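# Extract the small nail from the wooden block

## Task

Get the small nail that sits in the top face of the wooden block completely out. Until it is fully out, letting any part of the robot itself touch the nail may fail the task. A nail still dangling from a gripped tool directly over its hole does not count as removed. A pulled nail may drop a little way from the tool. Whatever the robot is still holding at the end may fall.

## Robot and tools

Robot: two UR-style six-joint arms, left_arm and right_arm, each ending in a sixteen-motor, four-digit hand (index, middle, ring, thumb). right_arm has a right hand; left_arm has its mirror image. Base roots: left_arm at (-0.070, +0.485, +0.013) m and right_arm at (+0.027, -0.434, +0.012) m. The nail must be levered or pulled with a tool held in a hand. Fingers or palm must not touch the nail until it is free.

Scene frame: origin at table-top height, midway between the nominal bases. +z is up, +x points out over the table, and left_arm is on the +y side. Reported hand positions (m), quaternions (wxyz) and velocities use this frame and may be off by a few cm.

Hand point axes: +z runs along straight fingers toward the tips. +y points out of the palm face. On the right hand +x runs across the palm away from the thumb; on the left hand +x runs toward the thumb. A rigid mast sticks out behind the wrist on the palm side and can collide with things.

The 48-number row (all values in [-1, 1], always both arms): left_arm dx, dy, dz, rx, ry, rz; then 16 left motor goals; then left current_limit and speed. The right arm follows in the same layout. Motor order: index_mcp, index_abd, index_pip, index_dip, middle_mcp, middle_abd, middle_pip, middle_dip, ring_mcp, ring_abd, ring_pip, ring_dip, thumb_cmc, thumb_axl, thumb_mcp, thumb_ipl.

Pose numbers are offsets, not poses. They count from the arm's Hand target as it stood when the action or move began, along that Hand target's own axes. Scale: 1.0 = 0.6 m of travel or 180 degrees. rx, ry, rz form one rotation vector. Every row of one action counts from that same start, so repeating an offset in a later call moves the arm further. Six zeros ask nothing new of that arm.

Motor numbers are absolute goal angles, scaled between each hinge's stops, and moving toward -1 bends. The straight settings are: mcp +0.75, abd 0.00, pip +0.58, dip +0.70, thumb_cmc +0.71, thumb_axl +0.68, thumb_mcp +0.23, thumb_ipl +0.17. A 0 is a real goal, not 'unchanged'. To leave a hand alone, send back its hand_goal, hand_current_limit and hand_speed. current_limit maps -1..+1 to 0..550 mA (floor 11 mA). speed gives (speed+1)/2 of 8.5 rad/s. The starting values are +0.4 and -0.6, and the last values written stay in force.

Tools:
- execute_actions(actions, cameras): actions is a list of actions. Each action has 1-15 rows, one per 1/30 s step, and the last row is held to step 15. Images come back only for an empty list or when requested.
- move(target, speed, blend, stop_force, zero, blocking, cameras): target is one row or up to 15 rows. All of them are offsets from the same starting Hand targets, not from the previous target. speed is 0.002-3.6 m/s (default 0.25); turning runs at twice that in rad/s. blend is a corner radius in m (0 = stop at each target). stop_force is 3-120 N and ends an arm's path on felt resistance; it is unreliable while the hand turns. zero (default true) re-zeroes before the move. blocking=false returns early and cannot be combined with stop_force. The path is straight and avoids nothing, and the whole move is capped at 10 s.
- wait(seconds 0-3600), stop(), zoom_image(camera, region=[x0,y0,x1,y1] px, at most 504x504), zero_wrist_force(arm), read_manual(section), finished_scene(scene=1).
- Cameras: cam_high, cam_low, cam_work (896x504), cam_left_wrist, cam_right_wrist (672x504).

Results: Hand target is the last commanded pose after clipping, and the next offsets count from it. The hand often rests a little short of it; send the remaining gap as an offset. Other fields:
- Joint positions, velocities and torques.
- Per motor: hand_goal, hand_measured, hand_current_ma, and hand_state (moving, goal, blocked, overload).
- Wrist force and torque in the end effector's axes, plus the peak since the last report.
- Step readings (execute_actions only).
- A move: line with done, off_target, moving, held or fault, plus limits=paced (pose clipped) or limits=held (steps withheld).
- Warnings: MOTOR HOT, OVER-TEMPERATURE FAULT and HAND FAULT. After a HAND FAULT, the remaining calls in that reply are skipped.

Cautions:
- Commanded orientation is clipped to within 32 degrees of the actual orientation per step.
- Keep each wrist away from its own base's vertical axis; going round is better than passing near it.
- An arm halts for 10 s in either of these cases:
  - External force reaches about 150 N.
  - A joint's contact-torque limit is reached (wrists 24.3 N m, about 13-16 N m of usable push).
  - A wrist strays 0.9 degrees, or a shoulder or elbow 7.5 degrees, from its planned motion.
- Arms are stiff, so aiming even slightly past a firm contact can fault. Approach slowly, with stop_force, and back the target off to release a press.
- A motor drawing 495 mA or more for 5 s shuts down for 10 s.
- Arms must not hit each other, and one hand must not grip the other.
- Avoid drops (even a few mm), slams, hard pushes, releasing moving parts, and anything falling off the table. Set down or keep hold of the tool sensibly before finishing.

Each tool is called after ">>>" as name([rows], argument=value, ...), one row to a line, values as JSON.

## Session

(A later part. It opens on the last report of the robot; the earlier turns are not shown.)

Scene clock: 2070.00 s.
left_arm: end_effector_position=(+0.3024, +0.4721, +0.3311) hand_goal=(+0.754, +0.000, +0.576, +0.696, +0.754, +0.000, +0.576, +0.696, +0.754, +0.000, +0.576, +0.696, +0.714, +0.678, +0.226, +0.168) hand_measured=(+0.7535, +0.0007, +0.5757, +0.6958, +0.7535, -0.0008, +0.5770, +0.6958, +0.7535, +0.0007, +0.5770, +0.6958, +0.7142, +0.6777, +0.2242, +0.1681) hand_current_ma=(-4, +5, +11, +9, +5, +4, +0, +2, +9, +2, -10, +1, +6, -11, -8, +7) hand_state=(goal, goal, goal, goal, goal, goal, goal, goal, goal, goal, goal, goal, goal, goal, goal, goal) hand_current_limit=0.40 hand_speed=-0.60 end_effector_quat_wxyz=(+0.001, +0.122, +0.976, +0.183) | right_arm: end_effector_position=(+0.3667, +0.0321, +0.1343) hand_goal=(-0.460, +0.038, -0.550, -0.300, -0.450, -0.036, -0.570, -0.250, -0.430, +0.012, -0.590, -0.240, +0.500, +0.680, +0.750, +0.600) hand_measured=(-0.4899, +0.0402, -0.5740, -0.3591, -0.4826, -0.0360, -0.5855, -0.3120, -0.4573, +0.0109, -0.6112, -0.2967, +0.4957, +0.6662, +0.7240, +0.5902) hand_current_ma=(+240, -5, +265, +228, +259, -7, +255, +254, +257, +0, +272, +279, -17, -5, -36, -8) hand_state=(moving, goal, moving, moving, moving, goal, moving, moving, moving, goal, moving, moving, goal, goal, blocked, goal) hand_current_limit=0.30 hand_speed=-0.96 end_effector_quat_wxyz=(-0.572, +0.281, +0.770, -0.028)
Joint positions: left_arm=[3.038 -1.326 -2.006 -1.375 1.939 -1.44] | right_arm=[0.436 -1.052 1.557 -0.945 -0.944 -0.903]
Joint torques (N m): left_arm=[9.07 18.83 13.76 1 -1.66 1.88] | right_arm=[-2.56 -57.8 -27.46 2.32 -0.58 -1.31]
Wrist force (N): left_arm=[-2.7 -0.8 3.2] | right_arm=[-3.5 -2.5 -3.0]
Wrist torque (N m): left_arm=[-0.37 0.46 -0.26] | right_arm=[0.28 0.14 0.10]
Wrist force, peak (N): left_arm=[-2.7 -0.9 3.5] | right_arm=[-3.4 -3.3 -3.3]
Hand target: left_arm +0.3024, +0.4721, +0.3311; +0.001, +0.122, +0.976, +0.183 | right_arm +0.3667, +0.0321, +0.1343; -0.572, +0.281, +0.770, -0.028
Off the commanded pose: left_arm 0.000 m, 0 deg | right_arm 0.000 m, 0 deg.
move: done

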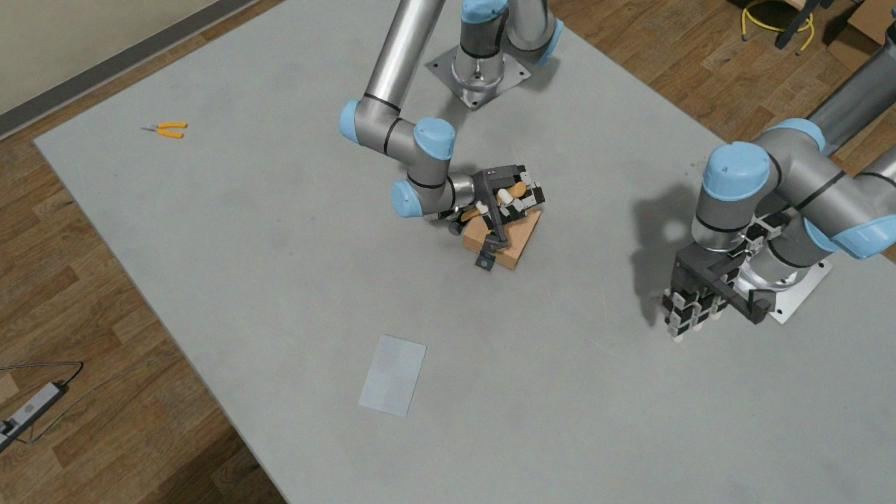

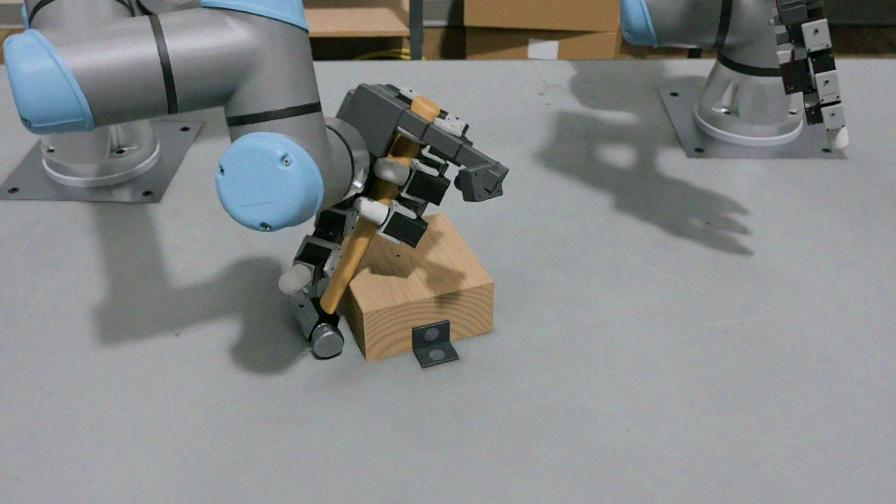

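>>> move(target=[0,0,0,0,0,0,0.754,0,0.576,0.696,0.754,0,0.576,0.696,0.754,0,0.576,0.696,0.714,0.678,0.226,0.168,0.4,-0.6,0,0,0,0,0,0,-0.4,0.037,-0.45,-0.15,-0.4,-0.036,-0.47,-0.1,-0.38,0.011,-0.49,-0.1,0.5,0.68,0.75,0.6,0.3,-0.93], cameras=["cam_high","cam_work","cam_low"])

>>> zoom_image(camera="cam_work", region=[240, 200, 400, 380])

Scene clock: 2084.40 s.
left_arm: end_effector_position=(+0.3024, +0.4721, +0.3311) hand_goal=(+0.754, +0.000, +0.576, +0.696, +0.754, +0.000, +0.576, +0.696, +0.754, +0.000, +0.576, +0.696, +0.714, +0.678, +0.226, +0.168) hand_measured=(+0.7547, +0.0007, +0.5770, +0.6958, +0.7535, -0.0008, +0.5770, +0.6971, +0.7535, -0.0008, +0.5770, +0.6958, +0.7154, +0.6767, +0.2242, +0.1672) hand_current_ma=(-4, +3, +13, +12, +4, +2, +4, -4, +2, +6, -6, -1, +6, -14, -8, +3) hand_state=(goal, goal, goal, goal, goal, goal, goal, goal, goal, goal, goal, goal, goal, goal, goal, goal) hand_current_limit=0.40 hand_speed=-0.60 end_effector_quat_wxyz=(+0.001, +0.122, +0.976, +0.183) | right_arm: end_effector_position=(+0.3667, +0.0321, +0.1343) hand_goal=(-0.400, +0.038, -0.450, -0.150, -0.400, -0.036, -0.470, -0.100, -0.380, +0.012, -0.490, -0.100, +0.500, +0.680, +0.750, +0.600) hand_measured=(-0.3970, +0.0402, -0.4534, -0.1578, -0.3982, -0.0316, -0.4739, -0.1082, -0.3789, +0.0124, -0.4944, -0.1094, +0.4932, +0.6788, +0.7230, +0.5902) hand_current_ma=(-5, -31, +8, -18, +5, +7, -21, -17, +4, -22, -8, -19, -31, +2, -53, -4) hand_state=(goal, goal, goal, goal, goal, goal, goal, goal, goal, goal, goal, goal, goal, goal, blocked, goal) hand_current_limit=0.30 hand_speed=-0.93 end_effector_quat_wxyz=(-0.572, +0.281, +0.770, -0.028)
Joint positions: left_arm=[3.038 -1.326 -2.006 -1.375 1.939 -1.44] | right_arm=[0.436 -1.052 1.557 -0.945 -0.944 -0.903]
Joint torques (N m): left_arm=[8.55 18.57 13.75 1.07 -1.73 1.83] | right_arm=[1.99 -40.59 -16.89 1.22 2.35 -1.39]
Wrist force (N): left_arm=[-2.5 -0.9 3.4] | right_arm=[3.6 -0.7 -1.7]
Wrist torque (N m): left_arm=[-0.38 0.43 -0.24] | right_arm=[0.34 -0.28 0.36]
Wrist force, peak (N): left_arm=[-2.7 -1.0 3.4] | right_arm=[-3.5 -2.7 -2.9]
Hand target: left_arm +0.3024, +0.4721, +0.3311; +0.001, +0.122, +0.976, +0.183 | right_arm +0.3667, +0.0321, +0.1343; -0.572, +0.281, +0.770, -0.028
Off the commanded pose: left_arm 0.000 m, 0 deg | right_arm 0.000 m, 0 deg.
move: done
Images, in order (width x height): cam_high 896x504, cam_low 896x504, cam_work 896x504.

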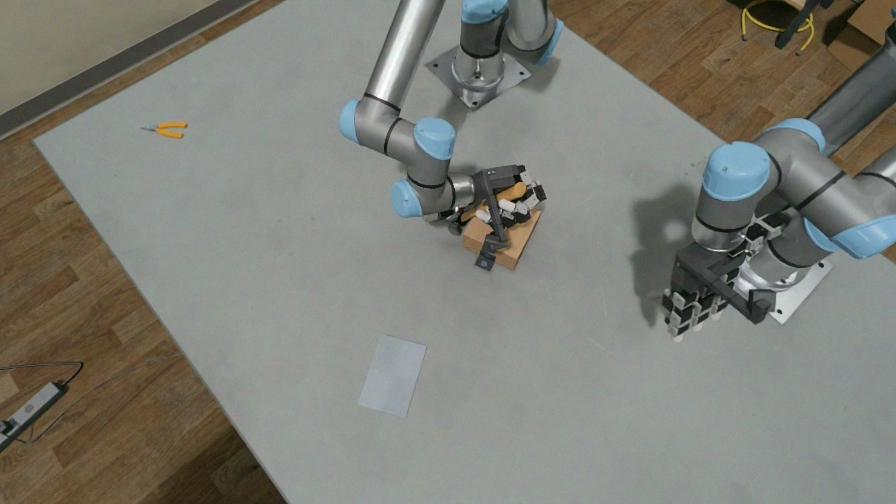

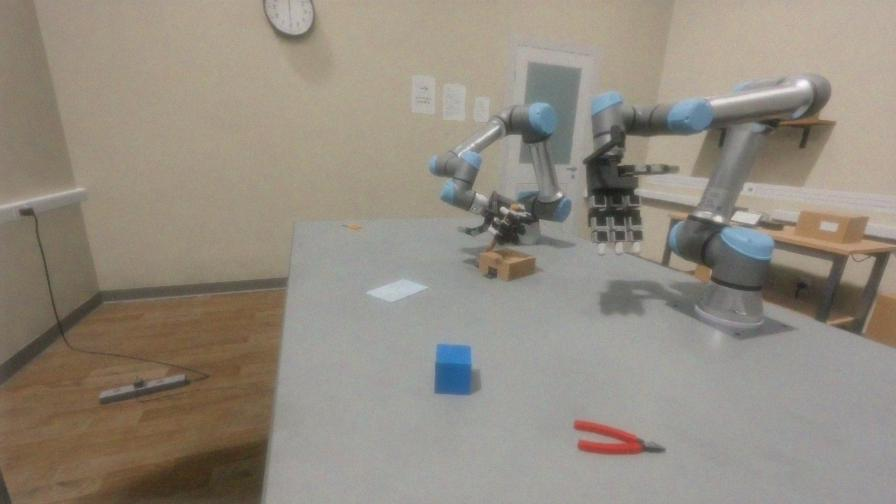

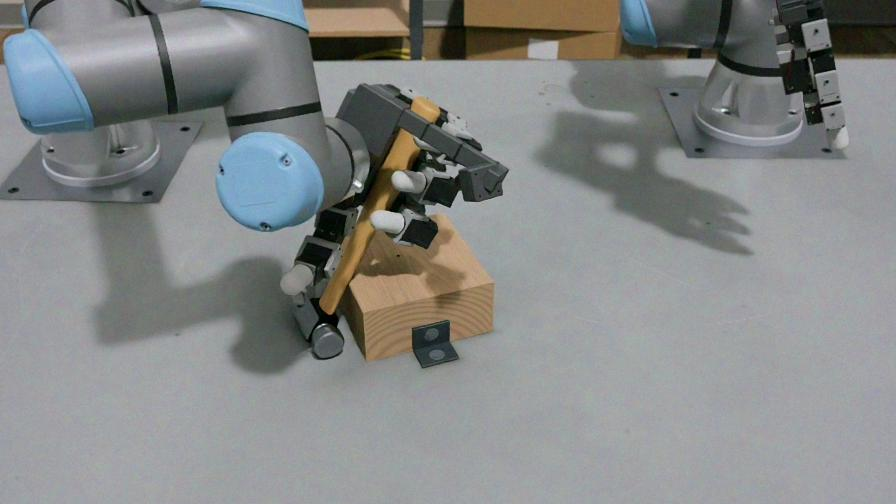

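Scaled by 2.800 from the camera's image (finer frame: 1280x720).

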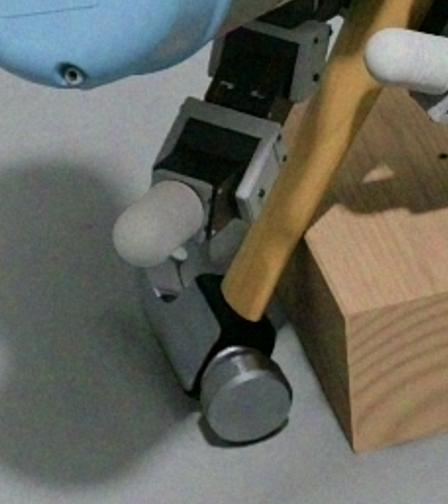

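>>> move([
  [0,0,0,0,0,0,0.754,0,0.576,0.696,0.754,0,0.576,0.696,0.754,0,0.576,0.696,0.714,0.678,0.226,0.168,0.4,-0.6,0,0,0,0,0,0,-0.3,0.037,0.1,0.4,-0.3,-0.036,0.1,0.4,-0.3,0.011,0.1,0.4,0.5,0.68,0.75,0.6,0.3,-0.8],
  [0,0,0,0,0,0,0.754,0,0.576,0.696,0.754,0,0.576,0.696,0.754,0,0.576,0.696,0.714,0.678,0.226,0.168,0.4,-0.6,0,0,0,0,0,0.0001,0.75,0.0,0.1,0.5,0.75,0,0.1,0.5,0.75,0.0,0.1,0.5,0.5,0.68,0.75,0.6,0.3,-0.75],
], cameras=["cam_high","cam_work","cam_low"])

>>> zoom_image(camera="cam_work", region=[240, 180, 440, 380])

Scene clock: 2109.23 s.
left_arm: end_effector_position=(+0.3024, +0.4721, +0.3311) hand_goal=(+0.754, +0.000, +0.576, +0.696, +0.754, +0.000, +0.576, +0.696, +0.754, +0.000, +0.576, +0.696, +0.714, +0.678, +0.226, +0.168) hand_measured=(+0.7535, +0.0007, +0.5770, +0.6958, +0.7535, -0.0008, +0.5770, +0.6958, +0.7535, -0.0008, +0.5770, +0.6971, +0.7142, +0.6777, +0.2242, +0.1672) hand_current_ma=(+1, +6, +4, +14, +5, -1, +3, -2, +10, +3, -3, +0, +5, -15, -10, +0) hand_state=(goal, goal, goal, goal, goal, goal, goal, goal, goal, goal, goal, goal, goal, goal, goal, goal) hand_current_limit=0.40 hand_speed=-0.60 end_effector_quat_wxyz=(+0.001, +0.122, +0.976, +0.183) | right_arm: end_effector_position=(+0.3667, +0.0321, +0.1343) hand_goal=(+0.750, +0.000, +0.100, +0.500, +0.750, +0.000, +0.100, +0.500, +0.750, +0.000, +0.100, +0.500, +0.500, +0.680, +0.750, +0.600) hand_measured=(+0.7257, +0.0388, +0.0945, +0.4958, +0.7245, +0.0036, +0.0907, +0.4958, +0.7281, +0.0109, +0.0932, +0.4945, +0.4932, +0.6788, +0.7230, +0.5902) hand_current_ma=(-30, +18, -24, -17, -27, +16, -8, -10, -31, +1, -9, -1, -42, -7, -21, -8) hand_state=(blocked, blocked, goal, goal, blocked, goal, goal, goal, blocked, goal, goal, goal, goal, goal, blocked, goal) hand_current_limit=0.30 hand_speed=-0.75 end_effector_quat_wxyz=(-0.572, +0.281, +0.770, -0.028)
Joint positions: left_arm=[3.038 -1.326 -2.006 -1.375 1.939 -1.44] | right_arm=[0.436 -1.052 1.557 -0.945 -0.944 -0.903]
Joint torques (N m): left_arm=[9.11 18.22 13.6 1.02 -1.65 1.89] | right_arm=[7.95 -35.17 -13.36 -0.09 2.36 -0.86]
Wrist force (N): left_arm=[-2.5 -0.9 3.4] | right_arm=[2.8 -0.5 -2.1]
Wrist torque (N m): left_arm=[-0.39 0.44 -0.24] | right_arm=[0.31 -0.27 0.16]
Wrist force, peak (N): left_arm=[-2.6 -0.8 3.6] | right_arm=[3.8 -0.9 -2.0]
Hand target: left_arm +0.3024, +0.4721, +0.3311; +0.001, +0.122, +0.976, +0.183 | right_arm +0.3667, +0.0321, +0.1343; -0.572, +0.281, +0.770, -0.028
Off the commanded pose: left_arm 0.000 m, 0 deg | right_arm 0.000 m, 0 deg.
move: done
Images, in order (width x height): cam_high 896x504, cam_low 896x504, cam_work 896x504.

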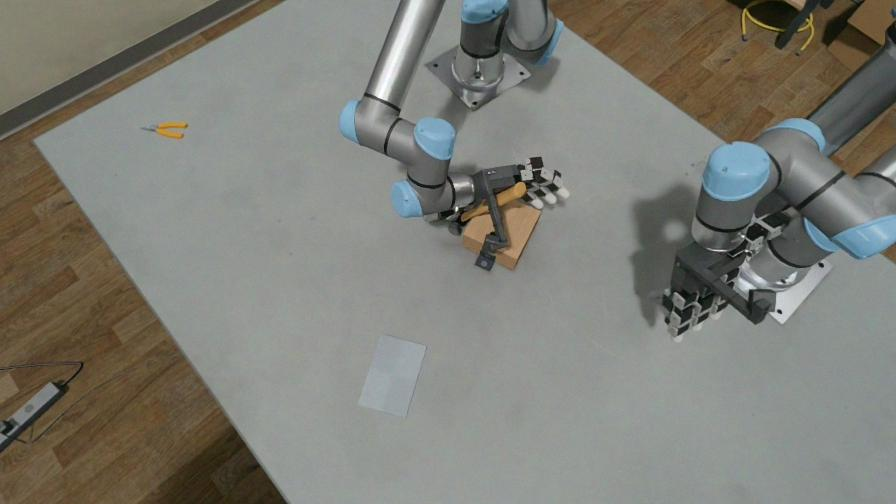

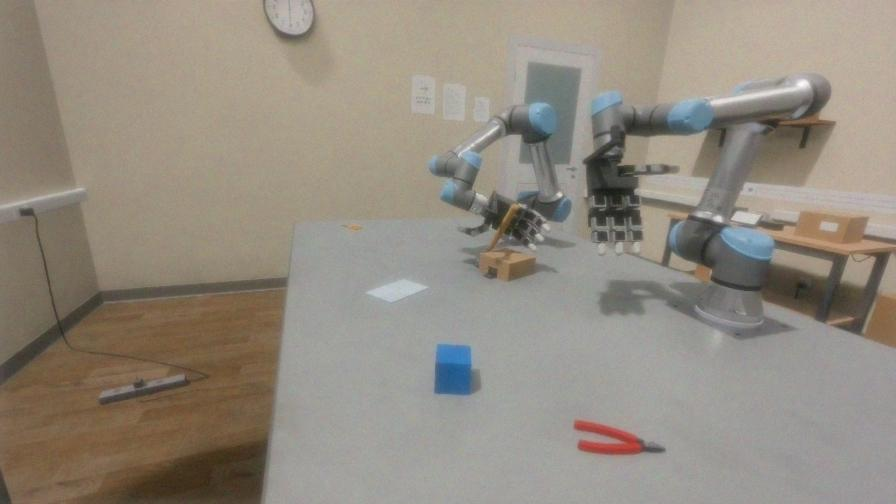

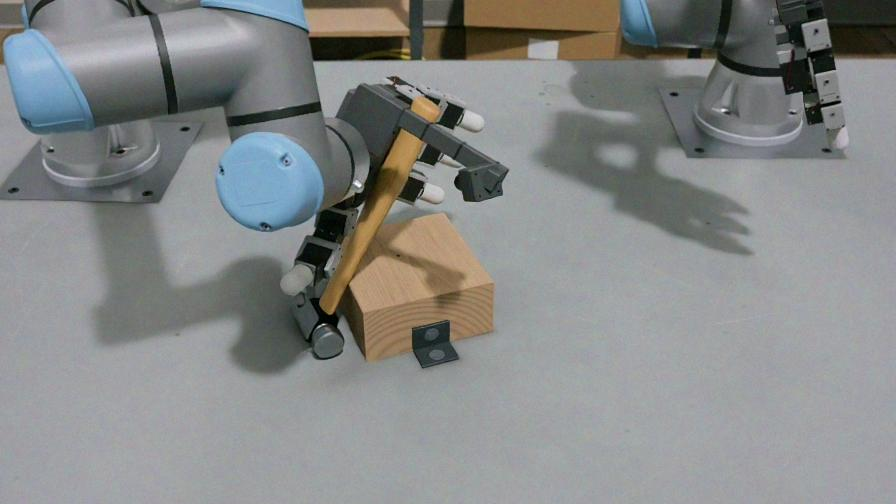

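Scaled by 2.520 from the camera's image (finer frame: 1280x720).

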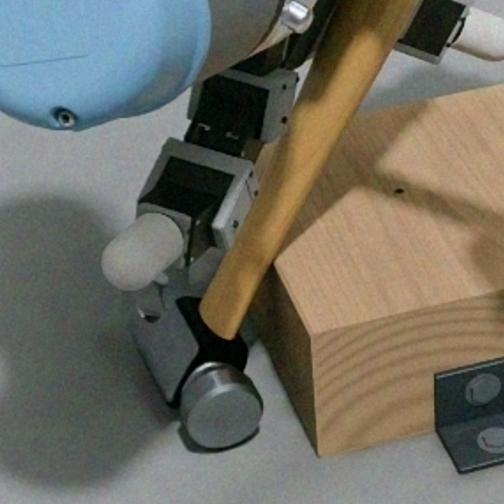

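>>> move(target=[0,0,0,0,0,0,0.754,0,0.576,0.696,0.754,0,0.576,0.696,0.754,0,0.576,0.696,0.714,0.678,0.226,0.168,0.4,-0.6,0,-0.2,0,0,0,0,0.75,0.0,0.3,0.6,0.75,0,0.3,0.6,0.75,0.0,0.3,0.6,0.5,0.68,0.75,0.6,0.3,-0.75], speed=0.05, cameras=["cam_high","cam_work","cam_low"])

>>> zoom_image(camera="cam_work", region=[240, 180, 440, 380])

>>> zoom_image(camera="cam_high", region=[420, 160, 540, 280])

Scene clock: 2125.03 s.
left_arm: end_effector_position=(+0.3024, +0.4721, +0.3311) hand_goal=(+0.754, +0.000, +0.576, +0.696, +0.754, +0.000, +0.576, +0.696, +0.754, +0.000, +0.576, +0.696, +0.714, +0.678, +0.226, +0.168) hand_measured=(+0.7523, +0.0007, +0.5782, +0.6958, +0.7535, +0.0007, +0.5770, +0.6958, +0.7535, -0.0008, +0.5770, +0.6958, +0.7142, +0.6767, +0.2242, +0.1681) hand_current_ma=(+3, +5, +11, +10, +7, +2, +5, -3, +10, +0, -6, +7, -1, -14, -6, +2) hand_state=(goal, goal, goal, goal, goal, goal, goal, goal, goal, goal, goal, goal, goal, goal, goal, goal) hand_current_limit=0.40 hand_speed=-0.60 end_effector_quat_wxyz=(+0.001, +0.122, +0.976, +0.183) | right_arm: end_effector_position=(+0.3186, -0.0686, +0.1780) hand_goal=(+0.750, +0.000, +0.300, +0.600, +0.750, +0.000, +0.300, +0.600, +0.750, +0.000, +0.300, +0.600, +0.500, +0.680, +0.750, +0.600) hand_measured=(+0.7257, +0.0388, +0.2908, +0.5951, +0.7233, +0.0036, +0.2921, +0.5939, +0.7269, +0.0109, +0.2908, +0.5939, +0.4932, +0.6788, +0.7230, +0.5902) hand_current_ma=(-54, +27, -9, -10, -52, +3, -18, -13, +6, +10, +6, -10, -8, +8, -35, -18) hand_state=(blocked, blocked, goal, goal, blocked, goal, goal, goal, blocked, goal, goal, goal, goal, goal, blocked, goal) hand_current_limit=0.30 hand_speed=-0.75 end_effector_quat_wxyz=(-0.572, +0.281, +0.770, -0.028)
Joint positions: left_arm=[3.038 -1.326 -2.006 -1.375 1.939 -1.44] | right_arm=[0.286 -1.296 1.785 -0.891 -1.081 -0.975]
Joint torques (N m): left_arm=[8.83 18 13.6 1 -1.61 1.88] | right_arm=[-7.72 -43.99 -10.55 2.9 -2.26 -1.22]
Wrist force (N): left_arm=[-2.5 -1.0 3.2] | right_arm=[2.9 -0.6 -1.7]
Wrist torque (N m): left_arm=[-0.38 0.44 -0.25] | right_arm=[0.31 -0.30 0.31]
Wrist force, peak (N): left_arm=[-2.5 -0.9 3.6] | right_arm=[3.5 -0.5 -1.8]
Hand target: left_arm +0.3024, +0.4721, +0.3311; +0.001, +0.122, +0.976, +0.183 | right_arm +0.3185, -0.0687, +0.1780; -0.572, +0.281, +0.770, -0.028
Off the commanded pose: left_arm 0.000 m, 0 deg | right_arm 0.000 m, 0 deg.
move: done
Images, in order (width x height): cam_high 896x504, cam_low 896x504, cam_work 896x504.

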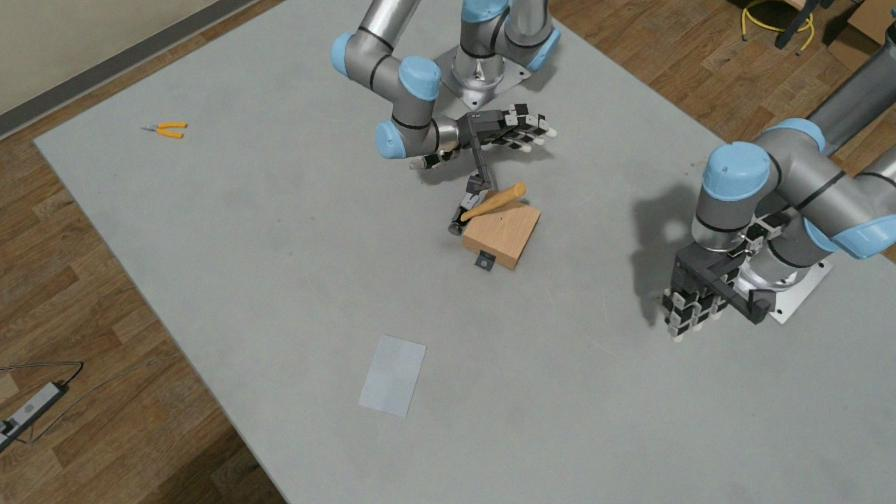

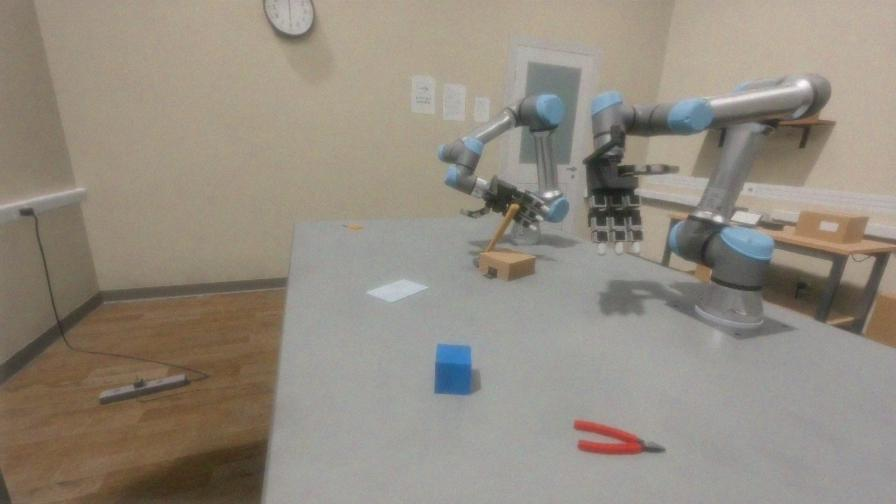

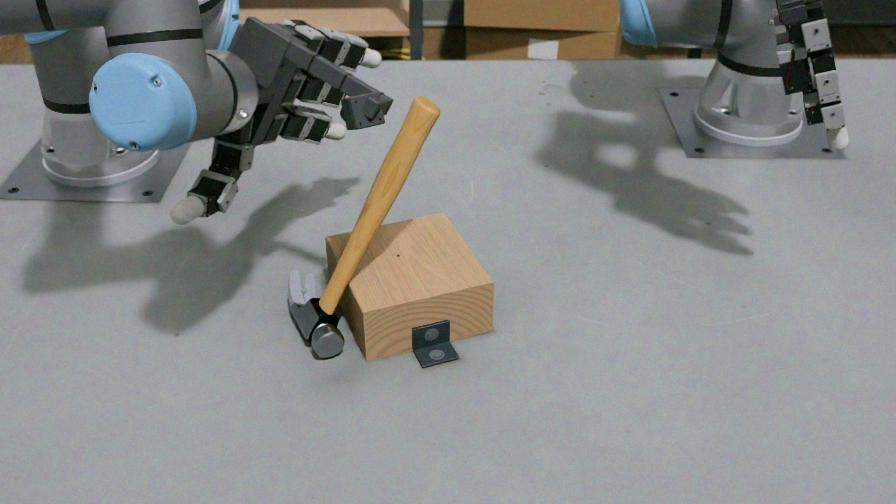

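Scaled by 2.520 from the camera's image (finer frame: 1280x720).

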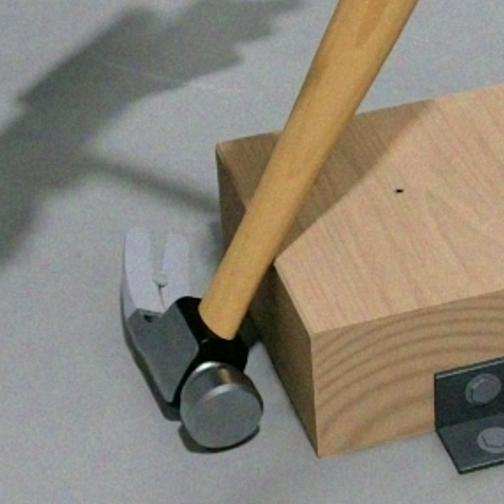

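Scaled by 4.200 from the camera's image (finer frame: 1280x720).

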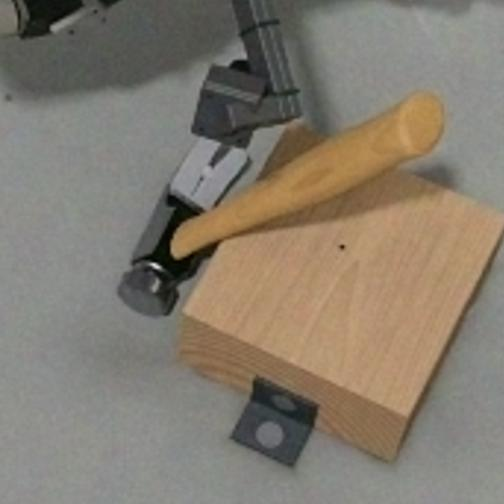

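>>> finished_scene()

The scene is finished: the task was done.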